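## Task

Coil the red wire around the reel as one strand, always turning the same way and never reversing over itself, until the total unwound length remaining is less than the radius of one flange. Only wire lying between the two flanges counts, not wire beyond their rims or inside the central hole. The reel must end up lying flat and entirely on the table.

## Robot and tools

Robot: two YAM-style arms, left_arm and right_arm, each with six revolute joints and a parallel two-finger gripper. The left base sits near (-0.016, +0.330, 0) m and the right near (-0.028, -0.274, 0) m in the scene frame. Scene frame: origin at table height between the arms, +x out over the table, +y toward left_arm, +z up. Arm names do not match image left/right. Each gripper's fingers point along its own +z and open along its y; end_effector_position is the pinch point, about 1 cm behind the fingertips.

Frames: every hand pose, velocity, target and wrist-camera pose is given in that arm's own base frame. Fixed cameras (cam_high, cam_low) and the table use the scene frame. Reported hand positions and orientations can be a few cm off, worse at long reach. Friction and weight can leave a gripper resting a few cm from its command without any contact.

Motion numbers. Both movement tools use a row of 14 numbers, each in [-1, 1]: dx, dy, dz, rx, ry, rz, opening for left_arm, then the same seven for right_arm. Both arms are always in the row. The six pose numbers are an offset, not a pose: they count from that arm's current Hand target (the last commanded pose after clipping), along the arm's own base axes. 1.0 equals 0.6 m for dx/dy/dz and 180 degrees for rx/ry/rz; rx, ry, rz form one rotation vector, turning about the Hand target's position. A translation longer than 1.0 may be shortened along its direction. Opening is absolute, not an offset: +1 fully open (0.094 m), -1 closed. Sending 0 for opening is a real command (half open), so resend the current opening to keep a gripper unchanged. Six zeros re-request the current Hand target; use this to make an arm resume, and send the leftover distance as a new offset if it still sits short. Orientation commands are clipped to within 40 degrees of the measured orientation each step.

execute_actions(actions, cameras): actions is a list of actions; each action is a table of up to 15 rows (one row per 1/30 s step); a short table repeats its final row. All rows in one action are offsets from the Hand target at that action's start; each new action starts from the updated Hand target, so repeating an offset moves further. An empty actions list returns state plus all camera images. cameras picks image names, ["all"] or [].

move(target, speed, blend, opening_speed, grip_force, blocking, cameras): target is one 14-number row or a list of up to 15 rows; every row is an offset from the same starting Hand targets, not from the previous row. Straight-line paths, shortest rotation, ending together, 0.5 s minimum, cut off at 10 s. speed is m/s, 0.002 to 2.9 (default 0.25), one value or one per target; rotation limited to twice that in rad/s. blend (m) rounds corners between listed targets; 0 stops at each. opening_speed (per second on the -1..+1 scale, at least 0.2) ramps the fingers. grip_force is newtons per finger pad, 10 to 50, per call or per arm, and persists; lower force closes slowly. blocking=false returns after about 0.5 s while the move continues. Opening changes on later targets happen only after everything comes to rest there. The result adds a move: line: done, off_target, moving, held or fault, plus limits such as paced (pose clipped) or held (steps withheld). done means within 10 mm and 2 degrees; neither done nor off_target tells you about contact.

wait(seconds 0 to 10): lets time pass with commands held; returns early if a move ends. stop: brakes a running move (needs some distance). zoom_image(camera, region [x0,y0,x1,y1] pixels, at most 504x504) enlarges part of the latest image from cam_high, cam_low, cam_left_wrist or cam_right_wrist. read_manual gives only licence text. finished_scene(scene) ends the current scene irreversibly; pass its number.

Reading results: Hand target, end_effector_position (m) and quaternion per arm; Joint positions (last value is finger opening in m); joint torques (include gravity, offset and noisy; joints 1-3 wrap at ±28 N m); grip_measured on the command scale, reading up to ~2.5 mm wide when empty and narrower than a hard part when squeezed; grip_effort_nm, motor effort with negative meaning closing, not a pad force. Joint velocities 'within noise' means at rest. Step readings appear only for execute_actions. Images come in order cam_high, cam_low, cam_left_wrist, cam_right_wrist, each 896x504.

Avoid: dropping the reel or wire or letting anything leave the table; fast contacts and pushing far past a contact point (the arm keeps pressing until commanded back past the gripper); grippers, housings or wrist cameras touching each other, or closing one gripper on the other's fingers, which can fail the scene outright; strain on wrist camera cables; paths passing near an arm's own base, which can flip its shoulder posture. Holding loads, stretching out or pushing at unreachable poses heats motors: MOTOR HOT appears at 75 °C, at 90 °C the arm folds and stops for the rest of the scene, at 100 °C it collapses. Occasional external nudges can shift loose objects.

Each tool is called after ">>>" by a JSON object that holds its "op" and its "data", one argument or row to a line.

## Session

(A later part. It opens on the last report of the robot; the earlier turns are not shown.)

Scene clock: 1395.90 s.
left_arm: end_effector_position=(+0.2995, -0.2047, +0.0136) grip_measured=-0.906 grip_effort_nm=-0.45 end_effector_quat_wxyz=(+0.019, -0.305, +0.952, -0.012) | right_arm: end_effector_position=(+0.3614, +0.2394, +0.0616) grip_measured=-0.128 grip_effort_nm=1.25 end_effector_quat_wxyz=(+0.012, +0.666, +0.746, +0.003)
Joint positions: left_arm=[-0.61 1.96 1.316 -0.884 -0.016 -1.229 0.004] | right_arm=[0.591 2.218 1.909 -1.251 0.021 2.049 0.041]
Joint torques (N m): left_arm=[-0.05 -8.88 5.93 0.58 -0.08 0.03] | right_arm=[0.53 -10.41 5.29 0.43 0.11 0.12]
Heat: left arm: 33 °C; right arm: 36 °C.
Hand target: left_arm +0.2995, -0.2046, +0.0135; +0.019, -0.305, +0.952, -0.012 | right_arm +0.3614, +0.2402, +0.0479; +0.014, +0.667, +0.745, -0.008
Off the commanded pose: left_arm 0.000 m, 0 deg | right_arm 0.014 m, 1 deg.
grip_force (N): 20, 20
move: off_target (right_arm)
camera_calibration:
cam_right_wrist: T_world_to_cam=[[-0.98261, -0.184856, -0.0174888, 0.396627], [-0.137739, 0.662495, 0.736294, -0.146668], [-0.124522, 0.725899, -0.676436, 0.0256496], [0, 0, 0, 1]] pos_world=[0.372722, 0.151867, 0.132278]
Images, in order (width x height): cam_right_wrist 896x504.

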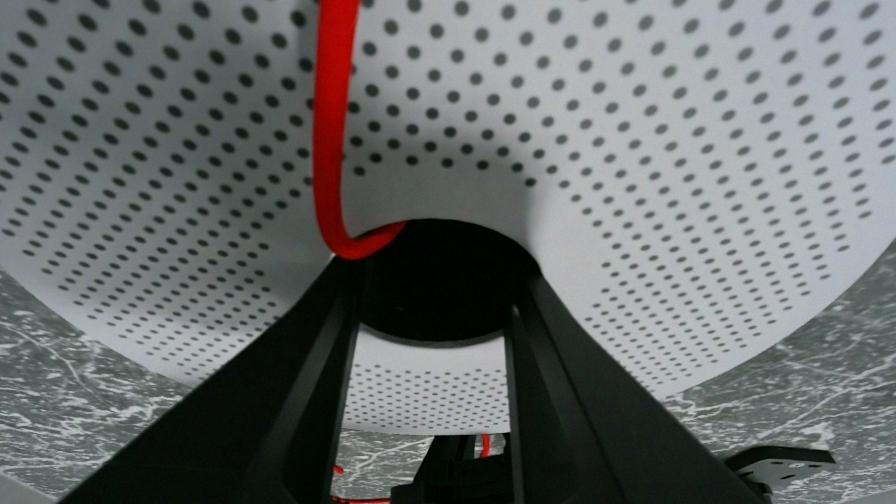

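>>> {"op": "move", "data": {
  "target": [
    [0, 0, 0.0, 0, 0, 0, -0.5, 0.0, 0.0, 0, 0, 0, 0.0, 0.05],
    [0, 0, 0.1, 0, 0, 0, -0.3, 0.0, 0.0, 0, 0, 0, 0.0, 0.05],
    [-0.065, 0.41, 0.11, 0, 0, 0.31, -0.1, 0.0, 0.0, 0, 0, 0, 0.0, 0.05]
  ],
  "speed": 0.2,
  "blend": [0, 0.02, 0],
  "cameras": ["cam_left_wrist", "cam_high", "cam_low", "cam_right_wrist"]
}}

Scene clock: 1438.23 s.
left_arm: end_effector_position=(+0.2693, +0.0392, +0.0788) grip_measured=-0.102 grip_effort_nm=0.14 end_effector_quat_wxyz=(-0.022, +0.710, -0.704, +0.009) | right_arm: end_effector_position=(+0.3614, +0.2394, +0.0616) grip_measured=-0.128 grip_effort_nm=1.25 end_effector_quat_wxyz=(+0.012, +0.666, +0.746, +0.003)
Joint positions: left_arm=[0.132 1.549 1.095 -1.071 -0.013 -1.447 0.042] | right_arm=[0.591 2.218 1.909 -1.251 0.021 2.049 0.041]
Joint torques (N m): left_arm=[0.27 -7.49 4.53 0.47 -0.17 -0.07] | right_arm=[0.47 -10.39 5.48 0.46 0.13 0.11]
Heat: left arm: 34 °C; right arm: 36 °C.
Hand target: left_arm +0.2605, +0.0413, +0.0794; -0.023, +0.715, -0.699, +0.002 | right_arm +0.3614, +0.2402, +0.0479; +0.014, +0.667, +0.745, -0.008
Off the commanded pose: left_arm 0.009 m, 1 deg | right_arm 0.014 m, 1 deg.
grip_force (N): 20, 20
move: off_target (right_arm); blend cut to 0 m at target 2; target 2's new opening was sent with left_arm's hand 0.012 m and 1 deg from that target
camera_calibration:
cam_left_wrist: T_world_to_cam=[[0.996108, 0.0742951, 0.0474277, -0.278823], [0.014149, -0.665878, 0.745926, -0.0283681], [0.0869997, -0.742352, -0.664338, 0.167643], [0, 0, 0, 1]] pos_world=[0.263555, 0.126276, 0.145756]
cam_right_wrist: T_world_to_cam=[[-0.98261, -0.184856, -0.0174888, 0.396627], [-0.137739, 0.662495, 0.736294, -0.146668], [-0.124522, 0.725899, -0.676436, 0.0256496], [0, 0, 0, 1]] pos_world=[0.372722, 0.151867, 0.132278]

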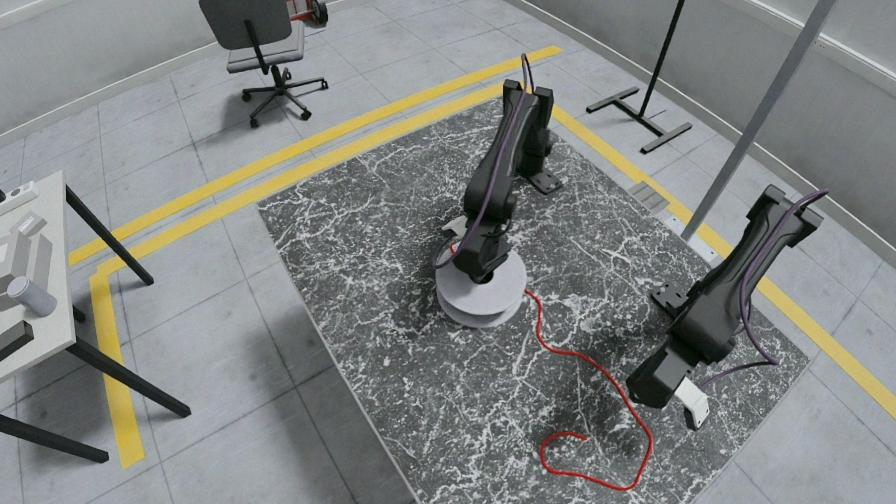

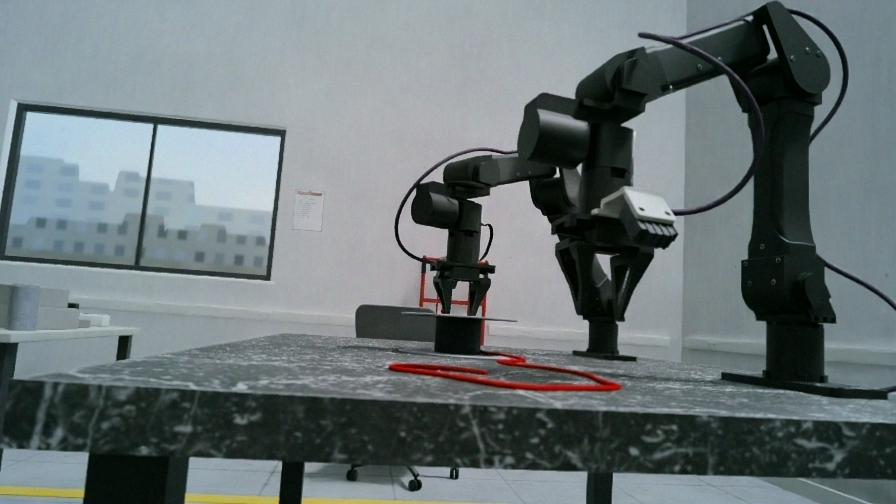

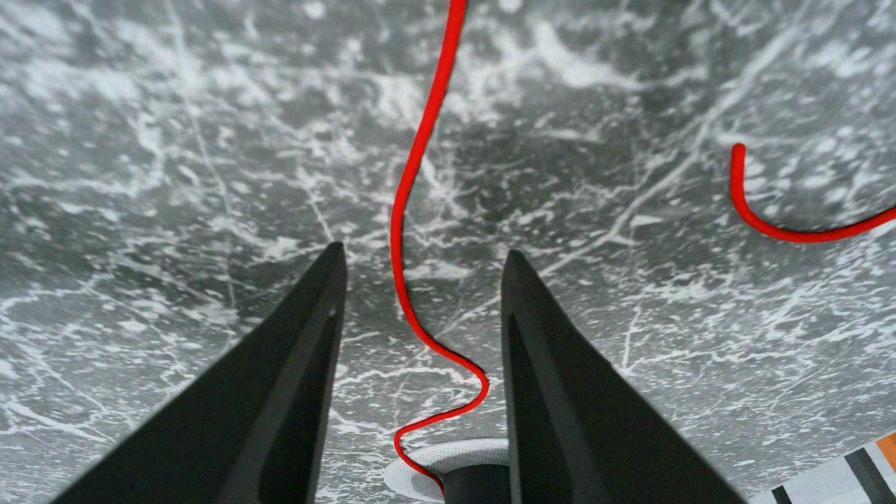

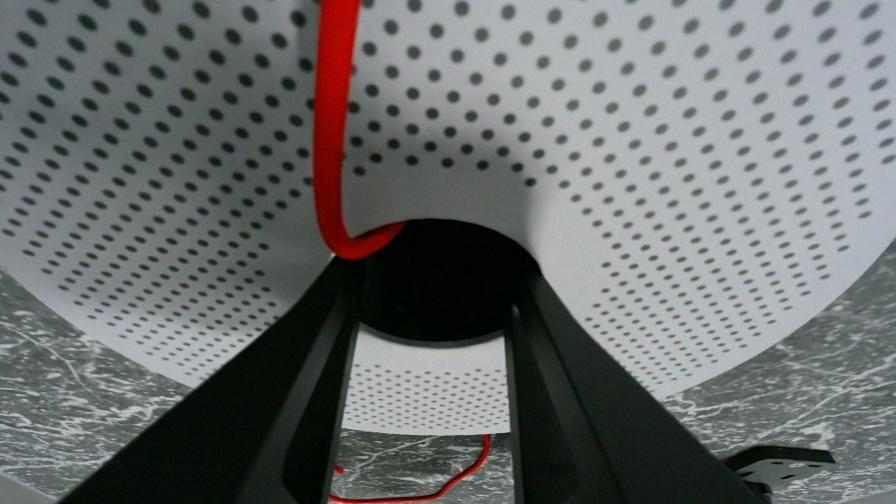

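>>> {"op": "move", "data": {
  "target": [
    [0, 0, -0.07, 0, 0, 0, -0.3, 0.0, 0.0, 0, 0, 0, 0.0, 0.05],
    [0, 0, -0.126, 0, 0, 0, -0.3, 0.0, 0.0, 0, 0, 0, 0.0, 0.05]
  ],
  "speed": 0.1,
  "cameras": ["cam_left_wrist"]
}}

Scene clock: 1447.10 s.
left_arm: end_effector_position=(+0.2613, +0.0382, +0.0114) grip_measured=-0.298 grip_effort_nm=-0.09 end_effector_quat_wxyz=(-0.019, +0.710, -0.704, +0.006) | right_arm: end_effector_position=(+0.3614, +0.2394, +0.0616) grip_measured=-0.128 grip_effort_nm=1.25 end_effector_quat_wxyz=(+0.012, +0.666, +0.746, +0.003)
Joint positions: left_arm=[0.132 1.621 0.883 -0.795 -0.013 -1.447 0.033] | right_arm=[0.591 2.218 1.909 -1.251 0.021 2.049 0.041]
Joint torques (N m): left_arm=[0.28 -5 4.03 0.97 -0.19 -0.07] | right_arm=[0.49 -10.29 5.45 0.42 0.15 0.11]
Heat: left arm: 33 °C; right arm: 36 °C.
Hand target: left_arm +0.2606, +0.0413, +0.0039; -0.023, +0.715, -0.699, +0.002 | right_arm +0.3614, +0.2402, +0.0479; +0.014, +0.667, +0.745, -0.008
Off the commanded pose: left_arm 0.008 m, 1 deg | right_arm 0.014 m, 1 deg.
grip_force (N): 20, 20
move: off_target (right_arm)
camera_calibration:
cam_left_wrist: T_world_to_cam=[[0.996484, 0.0743022, 0.0387247, -0.267578], [0.0205724, -0.664994, 0.746565, 0.0195306], [0.0812231, -0.743143, -0.664184, 0.124342], [0, 0, 0, 1]] pos_world=[0.256136, 0.125273, 0.0783669]
Images, in order (width x height): cam_left_wrist 896x504.

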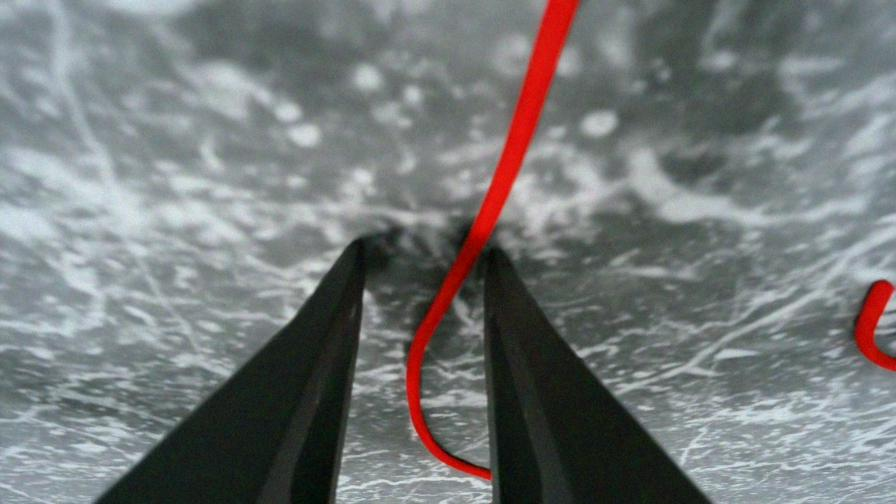

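>>> {"op": "move", "data": {
  "target": [
    [0, 0, 0.004, 0, 0, 0, -1, 0.0, 0.0, 0, 0, 0, 0.0, 0.05]
  ],
  "speed": 0.1,
  "cameras": ["cam_left_wrist"]
}}

Scene clock: 1452.27 s.
left_arm: end_effector_position=(+0.2661, +0.0388, +0.0116) grip_measured=-0.905 grip_effort_nm=-0.42 end_effector_quat_wxyz=(-0.027, +0.710, -0.704, +0.012) | right_arm: end_effector_position=(+0.3614, +0.2394, +0.0616) grip_measured=-0.128 grip_effort_nm=1.25 end_effector_quat_wxyz=(+0.012, +0.666, +0.746, +0.003)
Joint positions: left_arm=[0.132 1.621 0.883 -0.775 -0.013 -1.447 0.004] | right_arm=[0.591 2.218 1.909 -1.251 0.021 2.049 0.041]
Joint torques (N m): left_arm=[0.31 -5.27 4.53 0.65 -0.19 -0.07] | right_arm=[0.47 -10.25 5.52 0.45 0.12 0.16]
Heat: left arm: 33 °C; right arm: 36 °C.
Hand target: left_arm +0.2606, +0.0413, +0.0063; -0.023, +0.715, -0.699, +0.002 | right_arm +0.3614, +0.2402, +0.0479; +0.014, +0.667, +0.745, -0.008
Off the commanded pose: left_arm 0.008 m, 1 deg | right_arm 0.014 m, 1 deg.
grip_force (N): 20, 20
move: off_target (right_arm)
camera_calibration:
cam_left_wrist: T_world_to_cam=[[0.995546, 0.0742302, 0.0581176, -0.272428], [0.00622674, -0.666896, 0.745125, 0.023665], [0.0940692, -0.741444, -0.664388, 0.12108], [0, 0, 0, 1]] pos_world=[0.259678, 0.125779, 0.0786437]
Images, in order (width x height): cam_left_wrist 896x504.

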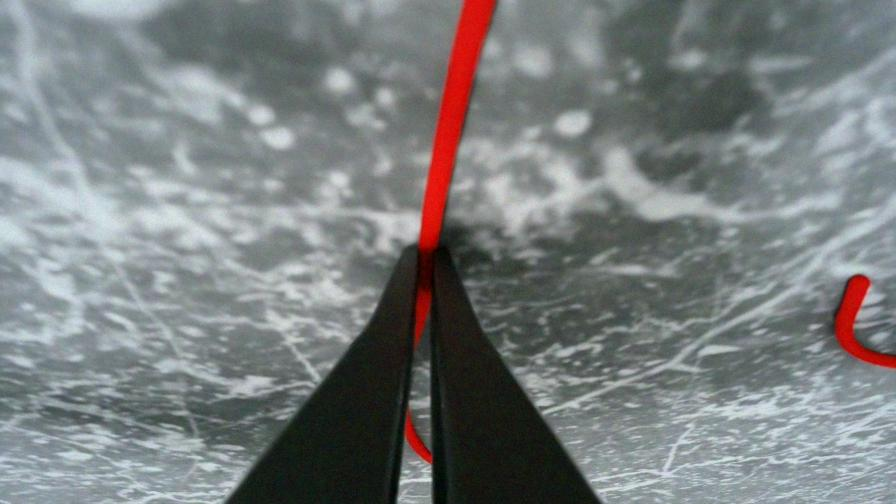

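>>> {"op": "move", "data": {
  "target": [
    [0, 0.01, 0.03, 0, 0, 0, -1, 0.0, 0.0, 0, 0, 0, 0.0, 0.05],
    [0, 0.01, 0.03, 0, 0, 0, -1, 0.0, 0.0, 0.0, 0, 0, 0.2, 0.05]
  ],
  "speed": 0.12,
  "cameras": ["cam_left_wrist", "cam_high", "cam_low", "cam_right_wrist"]
}}

>>> {"op": "zoom_image", "data": {
  "camera": "cam_high",
  "region": [420, 220, 620, 340]
}}

>>> {"op": "zoom_image", "data": {
  "camera": "cam_low",
  "region": [400, 280, 560, 380]
}}

Scene clock: 1462.77 s.
left_arm: end_effector_position=(+0.2544, +0.0422, +0.0116) grip_measured=-0.907 grip_effort_nm=-0.45 end_effector_quat_wxyz=(-0.009, +0.714, -0.700, -0.001) | right_arm: end_effector_position=(+0.3640, +0.2411, +0.0618) grip_measured=-0.126 grip_effort_nm=1.25 end_effector_quat_wxyz=(+0.015, +0.420, +0.907, +0.005)
Joint positions: left_arm=[0.151 1.621 0.884 -0.822 -0.013 -1.438 0.004] | right_arm=[0.591 2.217 1.909 -1.239 0.021 1.459 0.041]
Joint torques (N m): left_arm=[0.58 -7.5 8.32 0.21 -0.18 0.07] | right_arm=[0.36 -12.01 3.21 0.68 0.09 -0.34]
Heat: left arm: 33 °C; right arm: 36 °C.
Hand target: left_arm +0.2606, +0.0473, +0.0243; -0.023, +0.715, -0.699, +0.002 | right_arm +0.3614, +0.2403, +0.0479; +0.016, +0.404, +0.914, -0.003
Off the commanded pose: left_arm 0.015 m, 2 deg | right_arm 0.014 m, 2 deg.
grip_force (N): 20, 20
move: off_target (left_arm, right_arm)
camera_calibration:
cam_left_wrist: T_world_to_cam=[[0.996317, 0.0846877, 0.0134181, -0.261104], [0.0462102, -0.662151, 0.747944, 0.0156045], [0.0722265, -0.74457, -0.663626, 0.130293], [0, 0, 0, 1]] pos_world=[0.250011, 0.129457, 0.0782981]
cam_right_wrist: T_world_to_cam=[[-0.713604, -0.700302, -0.018599, 0.425853], [-0.488892, 0.478813, 0.729193, 0.0249527], [-0.50175, 0.529448, -0.684055, 0.209986], [0, 0, 0, 1]] pos_world=[0.42145, 0.175101, 0.133367]

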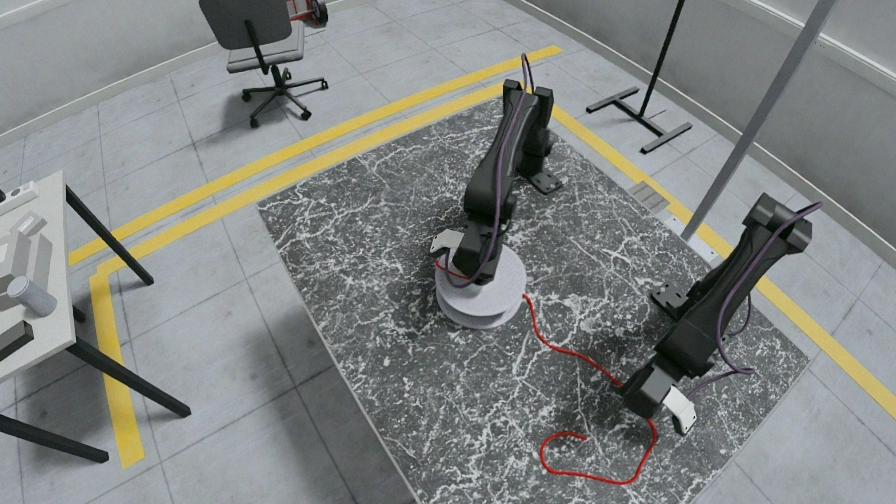

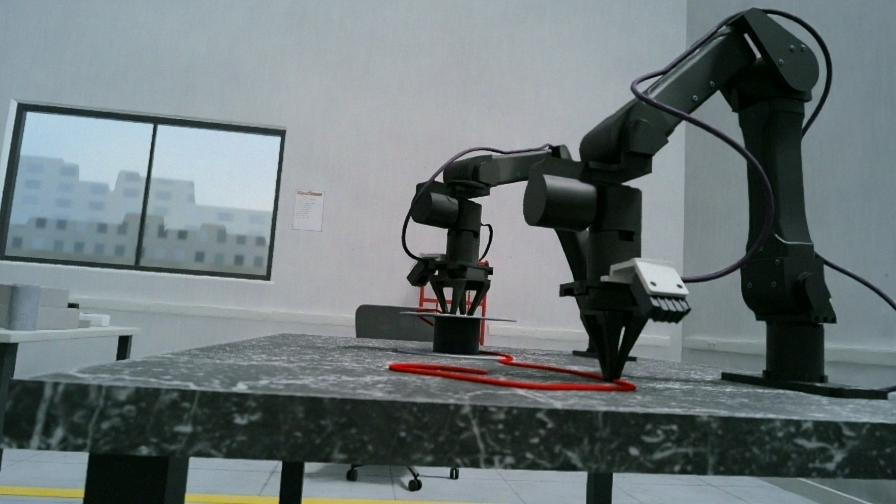

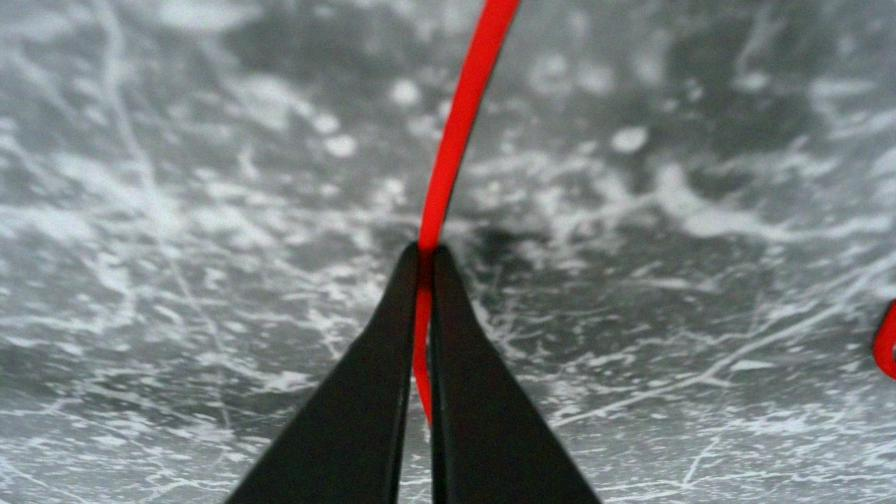

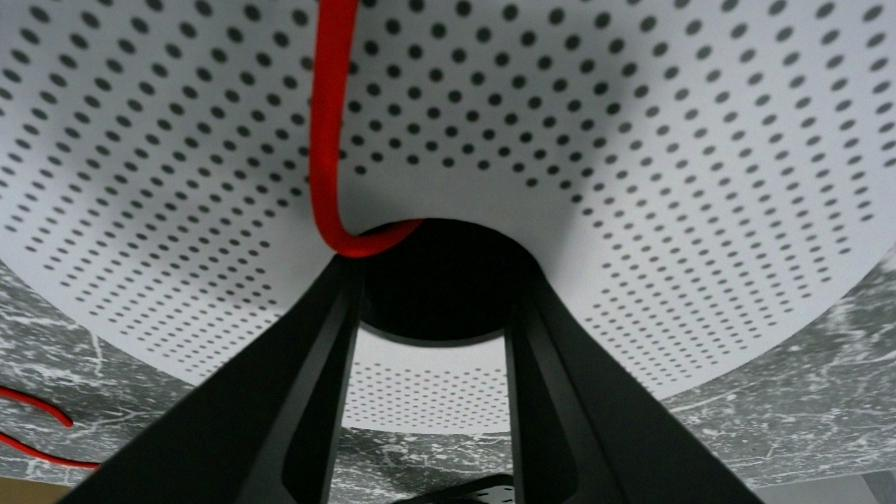

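Scaled by 2.520 from the camera's 896x504 image, which has a finer 1280x720 frame.

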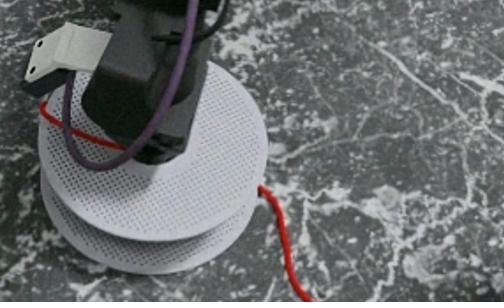

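Scaled by 3.150 from the camera's 896x504 image, which has a finer 1280x720 frame.

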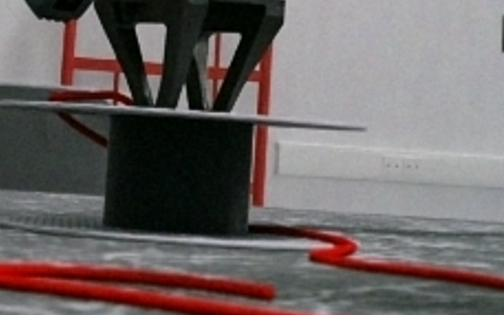

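>>> {"op": "move", "data": {
  "target": [
    [0.0, -0.03, 0.01, 0, 0, 0, -1, 0.0, 0.0, 0.0, 0, 0, 0.2, 0.05]
  ],
  "speed": 0.12,
  "cameras": ["cam_left_wrist", "cam_high", "cam_low", "cam_right_wrist"]
}}

>>> {"op": "zoom_image", "data": {
  "camera": "cam_high",
  "region": [420, 220, 620, 340]
}}

>>> {"op": "zoom_image", "data": {
  "camera": "cam_low",
  "region": [400, 280, 560, 380]
}}

Scene clock: 1474.70 s.
left_arm: end_effector_position=(+0.2526, +0.0281, +0.0173) grip_measured=-0.907 grip_effort_nm=-0.45 end_effector_quat_wxyz=(-0.006, +0.714, -0.701, -0.004) | right_arm: end_effector_position=(+0.3655, +0.2425, +0.0632) grip_measured=-0.108 grip_effort_nm=1.25 end_effector_quat_wxyz=(+0.024, +0.117, +0.993, +0.009)
Joint positions: left_arm=[0.098 1.604 0.892 -0.855 -0.013 -1.492 0.004] | right_arm=[0.591 2.199 1.884 -1.208 0.019 0.826 0.042]
Joint torques (N m): left_arm=[-0.64 -7.54 8.34 0.25 -0.2 -0.08] | right_arm=[-0.17 -12.19 2.92 0.68 0 -0.32]
Heat: left arm: 33 °C; right arm: 35 °C.
Hand target: left_arm +0.2606, +0.0293, +0.0303; -0.023, +0.715, -0.699, +0.002 | right_arm +0.3614, +0.2402, +0.0479; +0.016, +0.102, +0.995, +0.002
Off the commanded pose: left_arm 0.015 m, 2 deg | right_arm 0.016 m, 2 deg.
grip_force (N): 20, 20
move: off_target (left_arm, right_arm)
camera_calibration:
cam_left_wrist: T_world_to_cam=[[0.996389, 0.0847046, 0.00582434, -0.258066], [0.0518264, -0.661107, 0.7485, 0.000558103], [0.0672519, -0.745495, -0.663109, 0.125052], [0, 0, 0, 1]] pos_world=[0.248695, 0.115454, 0.0840086]
cam_right_wrist: T_world_to_cam=[[-0.161151, -0.986769, -0.0178094, 0.295416], [-0.693862, 0.100446, 0.713068, 0.191722], [-0.701845, 0.127269, -0.700869, 0.38266], [0, 0, 0, 1]] pos_world=[0.449203, 0.223549, 0.136745]

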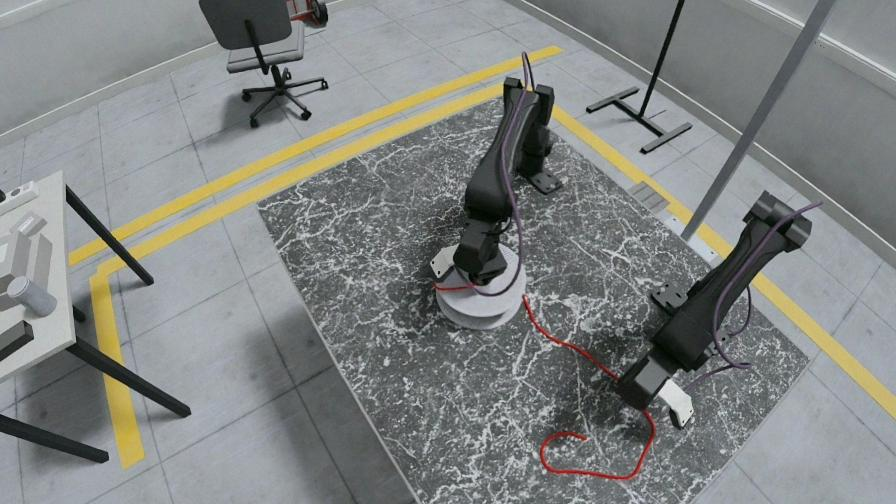

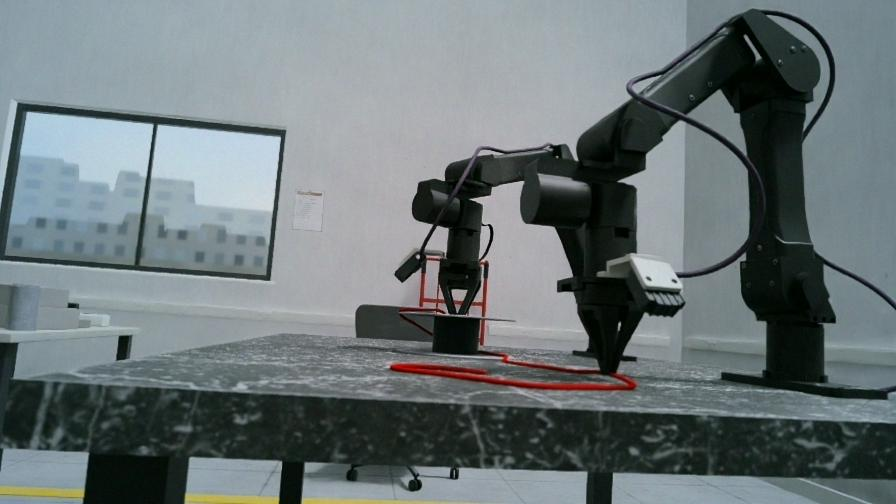

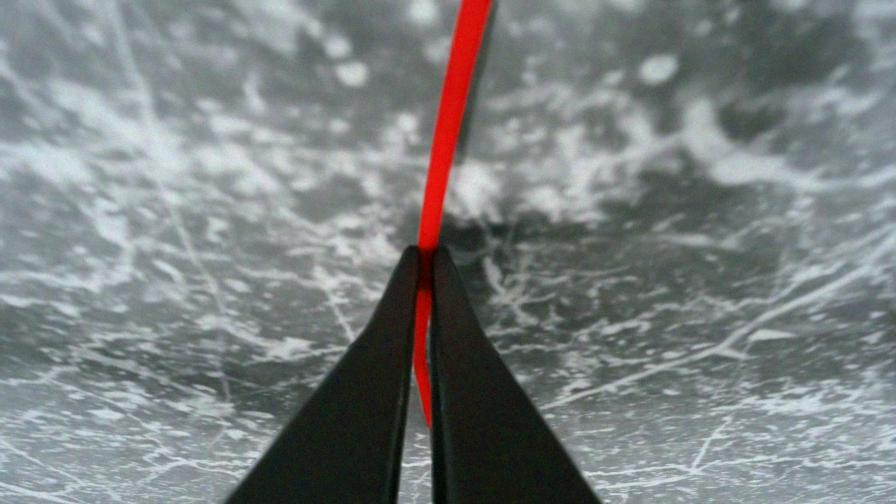

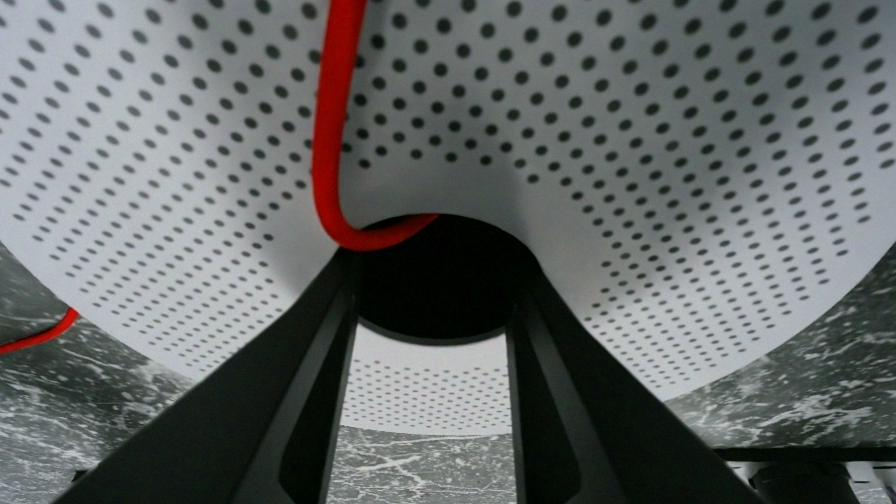

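Scaled by 2.520 from the camera's 896x504 image, which has a finer 1280x720 frame.

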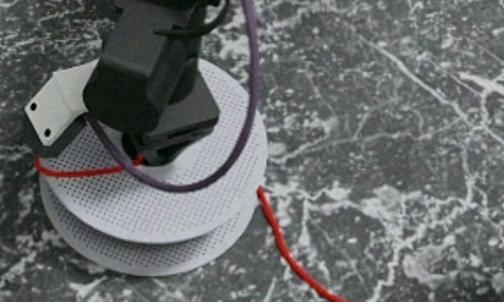

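Scaled by 3.150 from the camera's 896x504 image, which has a finer 1280x720 frame.

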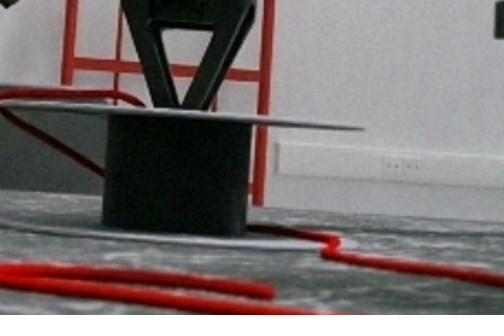

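>>> {"op": "move", "data": {
  "target": [
    [0.003, -0.04, 0.0, 0, 0, 0, -1, 0.0, 0.0, 0.0, 0, 0, 0.2, 0.05]
  ],
  "speed": 0.12,
  "cameras": ["cam_high", "cam_low", "cam_right_wrist"]
}}

>>> {"op": "zoom_image", "data": {
  "camera": "cam_high",
  "region": [420, 220, 620, 340]
}}

>>> {"op": "zoom_image", "data": {
  "camera": "cam_low",
  "region": [400, 280, 560, 380]
}}

Scene clock: 1483.67 s.
left_arm: end_effector_position=(+0.2539, +0.0042, +0.0173) grip_measured=-0.907 grip_effort_nm=-0.45 end_effector_quat_wxyz=(-0.006, +0.714, -0.701, -0.004) | right_arm: end_effector_position=(+0.3660, +0.2444, +0.0633) grip_measured=-0.106 grip_effort_nm=1.25 end_effector_quat_wxyz=(+0.029, -0.197, +0.980, +0.010)
Joint positions: left_arm=[0.003 1.604 0.892 -0.856 -0.013 -1.586 0.004] | right_arm=[0.588 2.192 1.874 -1.192 0.004 0.191 0.042]
Joint torques (N m): left_arm=[-0.65 -7.35 8.62 0.22 -0.24 -0.09] | right_arm=[-0.5 -11.79 2.95 0.64 -0.07 -0.34]
Heat: left arm: 33 °C; right arm: 35 °C.
Hand target: left_arm +0.2624, +0.0053, +0.0303; -0.023, +0.715, -0.699, +0.002 | right_arm +0.3614, +0.2403, +0.0479; +0.014, -0.210, +0.978, +0.007
Off the commanded pose: left_arm 0.016 m, 2 deg | right_arm 0.017 m, 2 deg.
grip_force (N): 20, 20
move: off_target (left_arm, right_arm)
camera_calibration:
cam_right_wrist: T_world_to_cam=[[0.452689, -0.891667, -0.00170721, 0.0485112], [-0.632097, -0.322257, 0.704701, 0.272962], [-0.628909, -0.317931, -0.709503, 0.465566], [0, 0, 0, 1]] pos_world=[0.443377, 0.279238, 0.138046]
Images, in order (width x height): cam_high 896x504, cam_low 896x504, cam_right_wrist 896x504.

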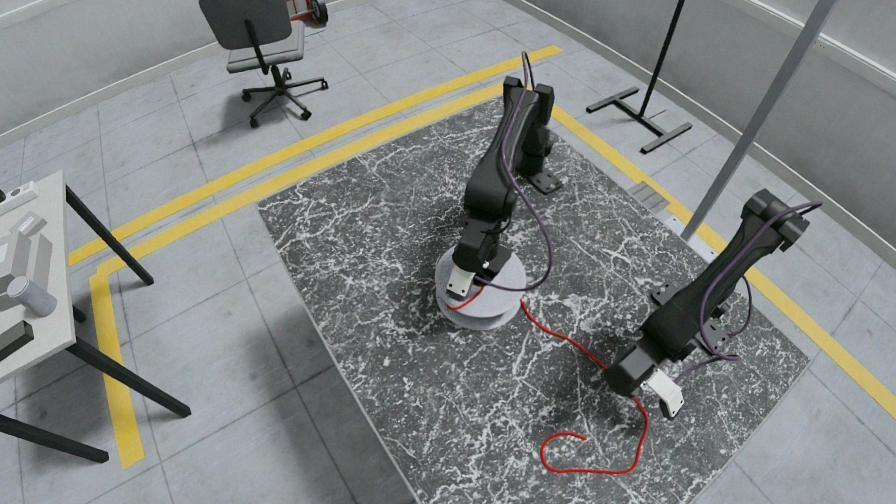

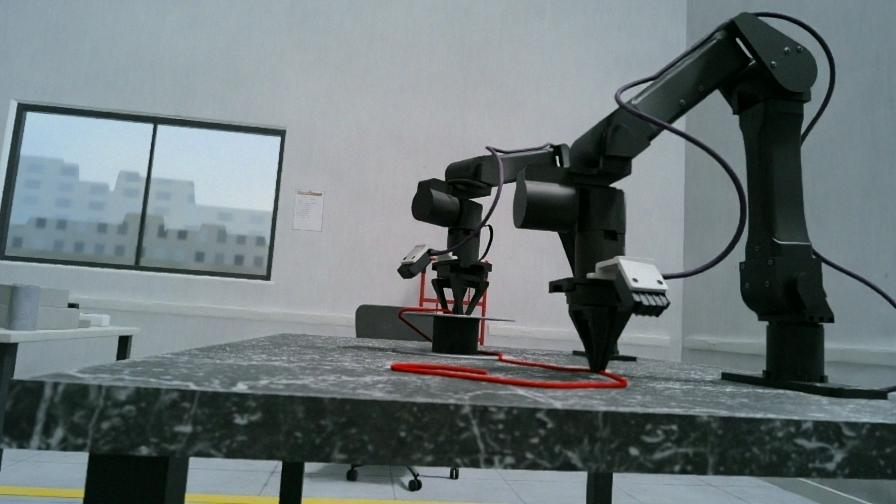

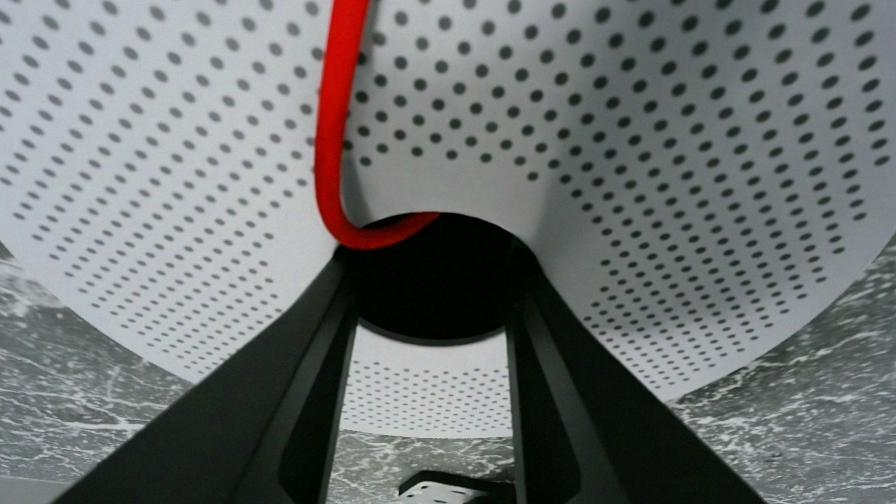

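Scaled by 2.520 from the camera's 896x504 image, which has a finer 1280x720 frame.

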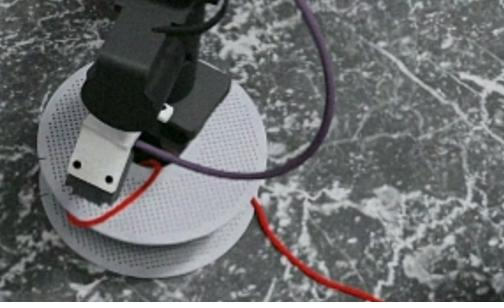

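Scaled by 3.150 from the camera's 896x504 image, which has a finer 1280x720 frame.

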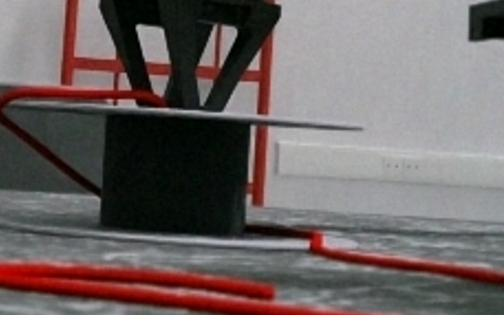

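>>> {"op": "execute_actions", "data": {
  "actions": []
}}

Scene clock: 1511.87 s.
left_arm: end_effector_position=(+0.2539, +0.0042, +0.0173) grip_measured=-0.907 grip_effort_nm=-0.45 end_effector_quat_wxyz=(-0.006, +0.714, -0.701, -0.004) | right_arm: end_effector_position=(+0.3660, +0.2444, +0.0633) grip_measured=-0.106 grip_effort_nm=1.25 end_effector_quat_wxyz=(+0.029, -0.197, +0.980, +0.010)
Joint positions: left_arm=[0.003 1.604 0.892 -0.856 -0.013 -1.586 0.004] | right_arm=[0.588 2.192 1.874 -1.192 0.004 0.191 0.042]
Joint velocities: within noise
Joint torques (N m): left_arm=[-0.59 -7.3 8.68 0.23 -0.24 -0.07] | right_arm=[-0.57 -11.88 3.19 0.6 -0.03 -0.31]
Heat: left arm: 33 °C; right arm: 34 °C.
Hand target: left_arm +0.2624, +0.0053, +0.0303; -0.023, +0.715, -0.699, +0.002 | right_arm +0.3614, +0.2403, +0.0479; +0.014, -0.210, +0.977, +0.007
Tool commands: left_gripper/opening=-1.0 right_gripper/opening=+0.05
Off the commanded pose: left_arm 0.016 m, 2 deg | right_arm 0.017 m, 2 deg.
grip_force (N): 20, 20
camera_calibration:
cam_left_wrist: T_world_to_cam=[[0.996394, 0.0846383, 0.00586171, -0.257343], [0.0517312, -0.660853, 0.74873, -0.0151886], [0.067245, -0.745727, -0.662849, 0.107157], [0, 0, 0, 1]] pos_world=[0.249995, 0.0916535, 0.0839095]
cam_right_wrist: T_world_to_cam=[[0.453364, -0.891324, -0.00171251, 0.0482501], [-0.63183, -0.322729, 0.704724, 0.272942], [-0.62869, -0.318415, -0.709479, 0.465571], [0, 0, 0, 1]] pos_world=[0.443278, 0.279337, 0.138046]

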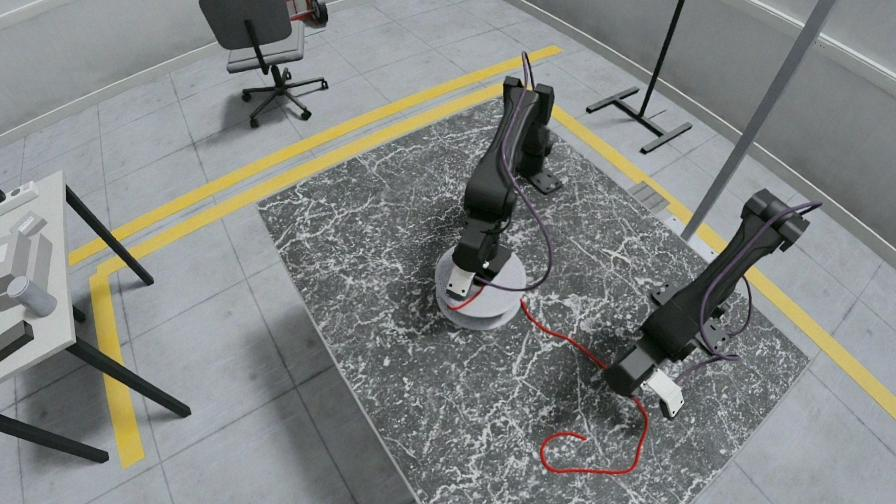

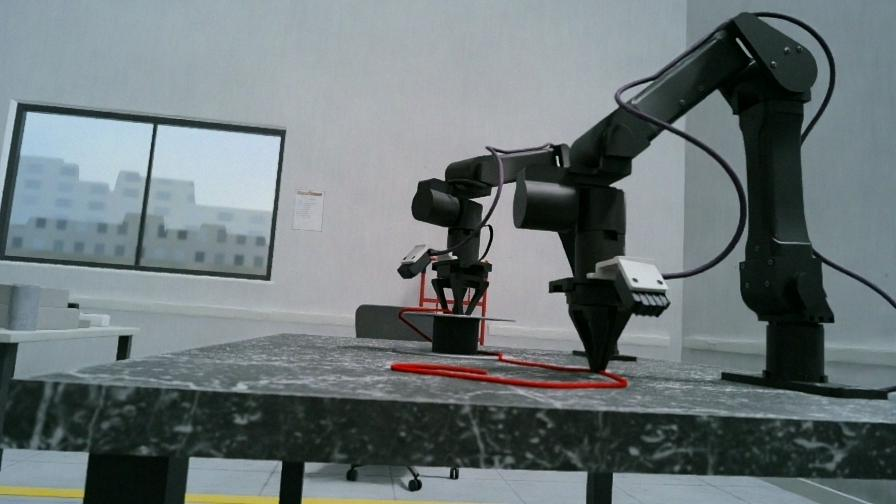

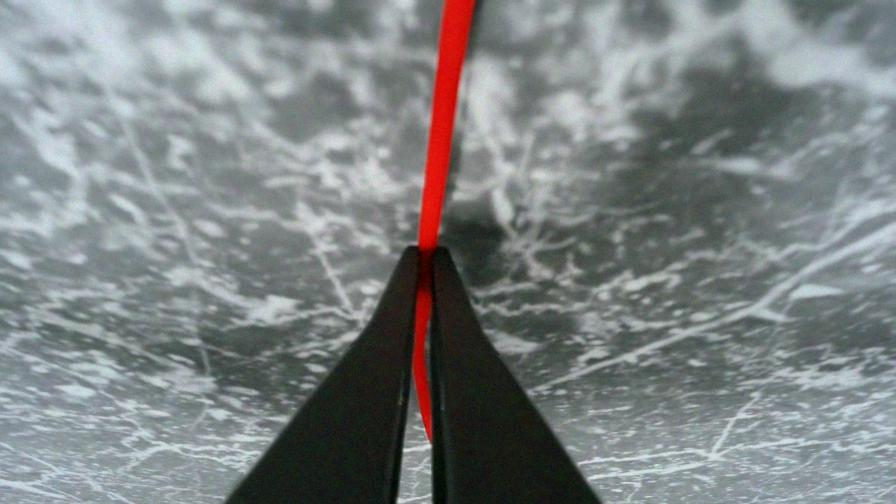

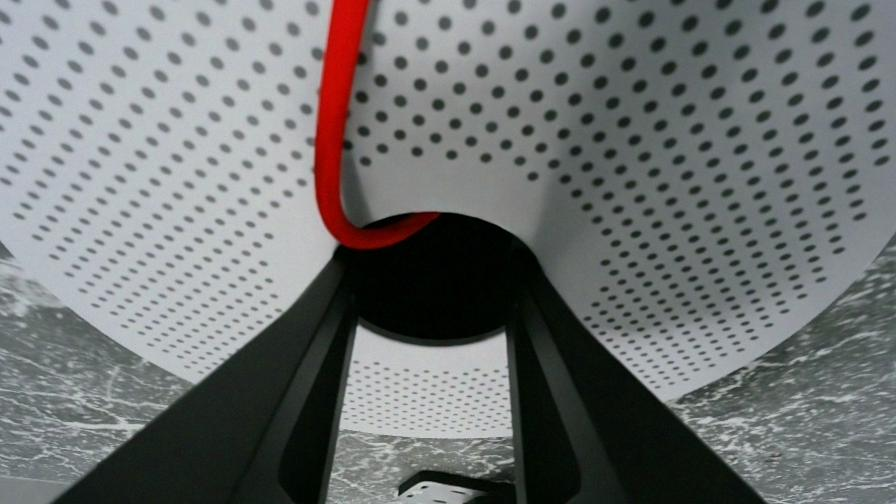

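>>> {"op": "move", "data": {
  "target": [0.008,-0.067,0.0,0,0,0,-1, 0,0,0,0,0,0.305,0.05],
  "speed": 0.14,
  "cameras": ["cam_high","cam_low","cam_right_wrist"]
}}

Scene clock: 1525.93 s.
left_arm: end_effector_position=(+0.2627, -0.0361, +0.0253) grip_measured=-0.907 grip_effort_nm=-0.45 end_effector_quat_wxyz=(-0.015, +0.714, -0.700, +0.009) | right_arm: end_effector_position=(+0.3661, +0.2443, +0.0634) grip_measured=-0.096 grip_effort_nm=1.25 end_effector_quat_wxyz=(+0.031, -0.624, +0.781, +0.008)
Joint positions: left_arm=[-0.149 1.604 0.926 -0.861 -0.013 -1.739 0.004] | right_arm=[0.577 2.192 1.874 -1.192 -0.023 -0.772 0.042]
Joint torques (N m): left_arm=[-0.65 -5.22 8.57 0.3 -0.29 -0.12] | right_arm=[-0.32 -10.52 4.86 0.34 -0.02 -0.44]
Heat: left arm: 33 °C; right arm: 34 °C.
Hand target: left_arm +0.2672, -0.0348, +0.0302; -0.023, +0.715, -0.699, +0.002 | right_arm +0.3614, +0.2402, +0.0479; +0.010, -0.637, +0.771, +0.013
Off the commanded pose: left_arm 0.007 m, 1 deg | right_arm 0.017 m, 3 deg.
grip_force (N): 20, 20
move: off_target (right_arm)
camera_calibration:
cam_right_wrist: T_world_to_cam=[[0.988379, -0.14876, 0.0312492, -0.331283], [-0.1271, -0.696016, 0.706688, 0.179258], [-0.0833768, -0.702448, -0.706835, 0.359635], [0, 0, 0, 1]] pos_world=[0.380202, 0.32811, 0.137875]
Images, in order (width x height): cam_high 896x504, cam_low 896x504, cam_right_wrist 896x504.

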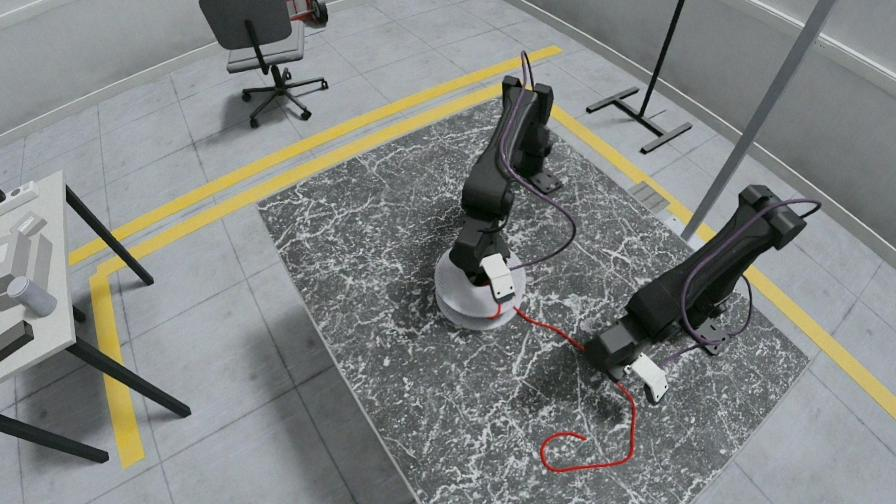

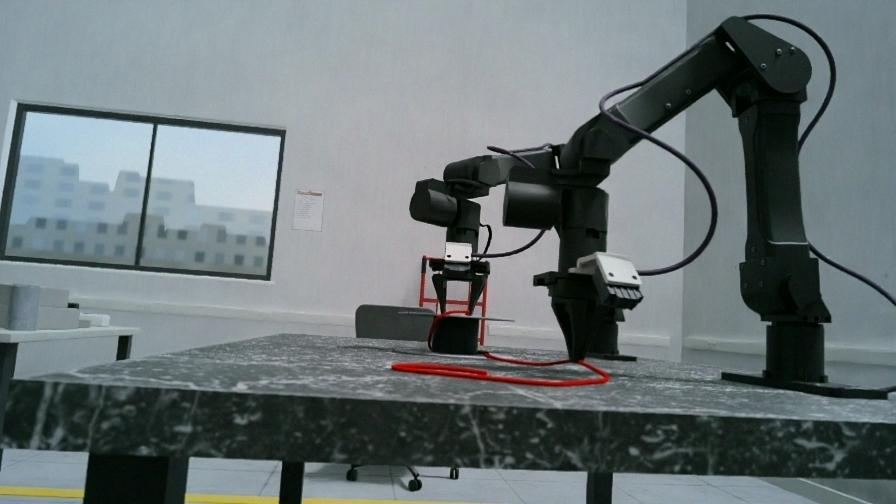

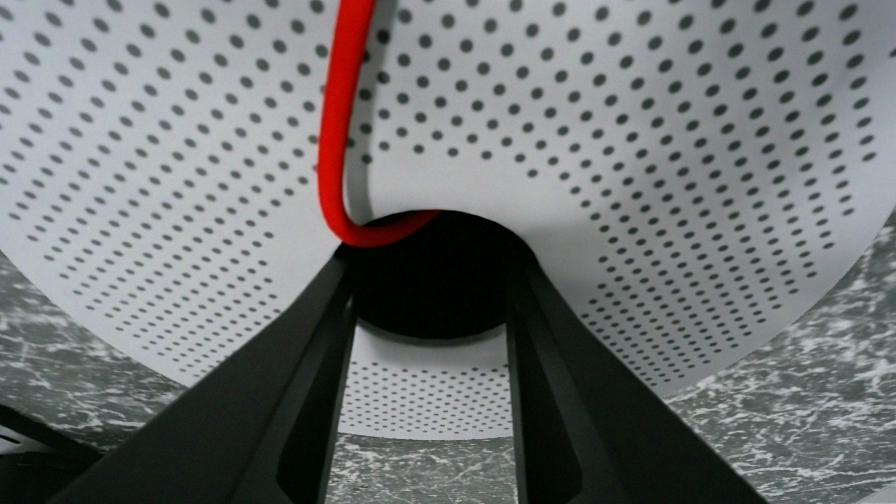

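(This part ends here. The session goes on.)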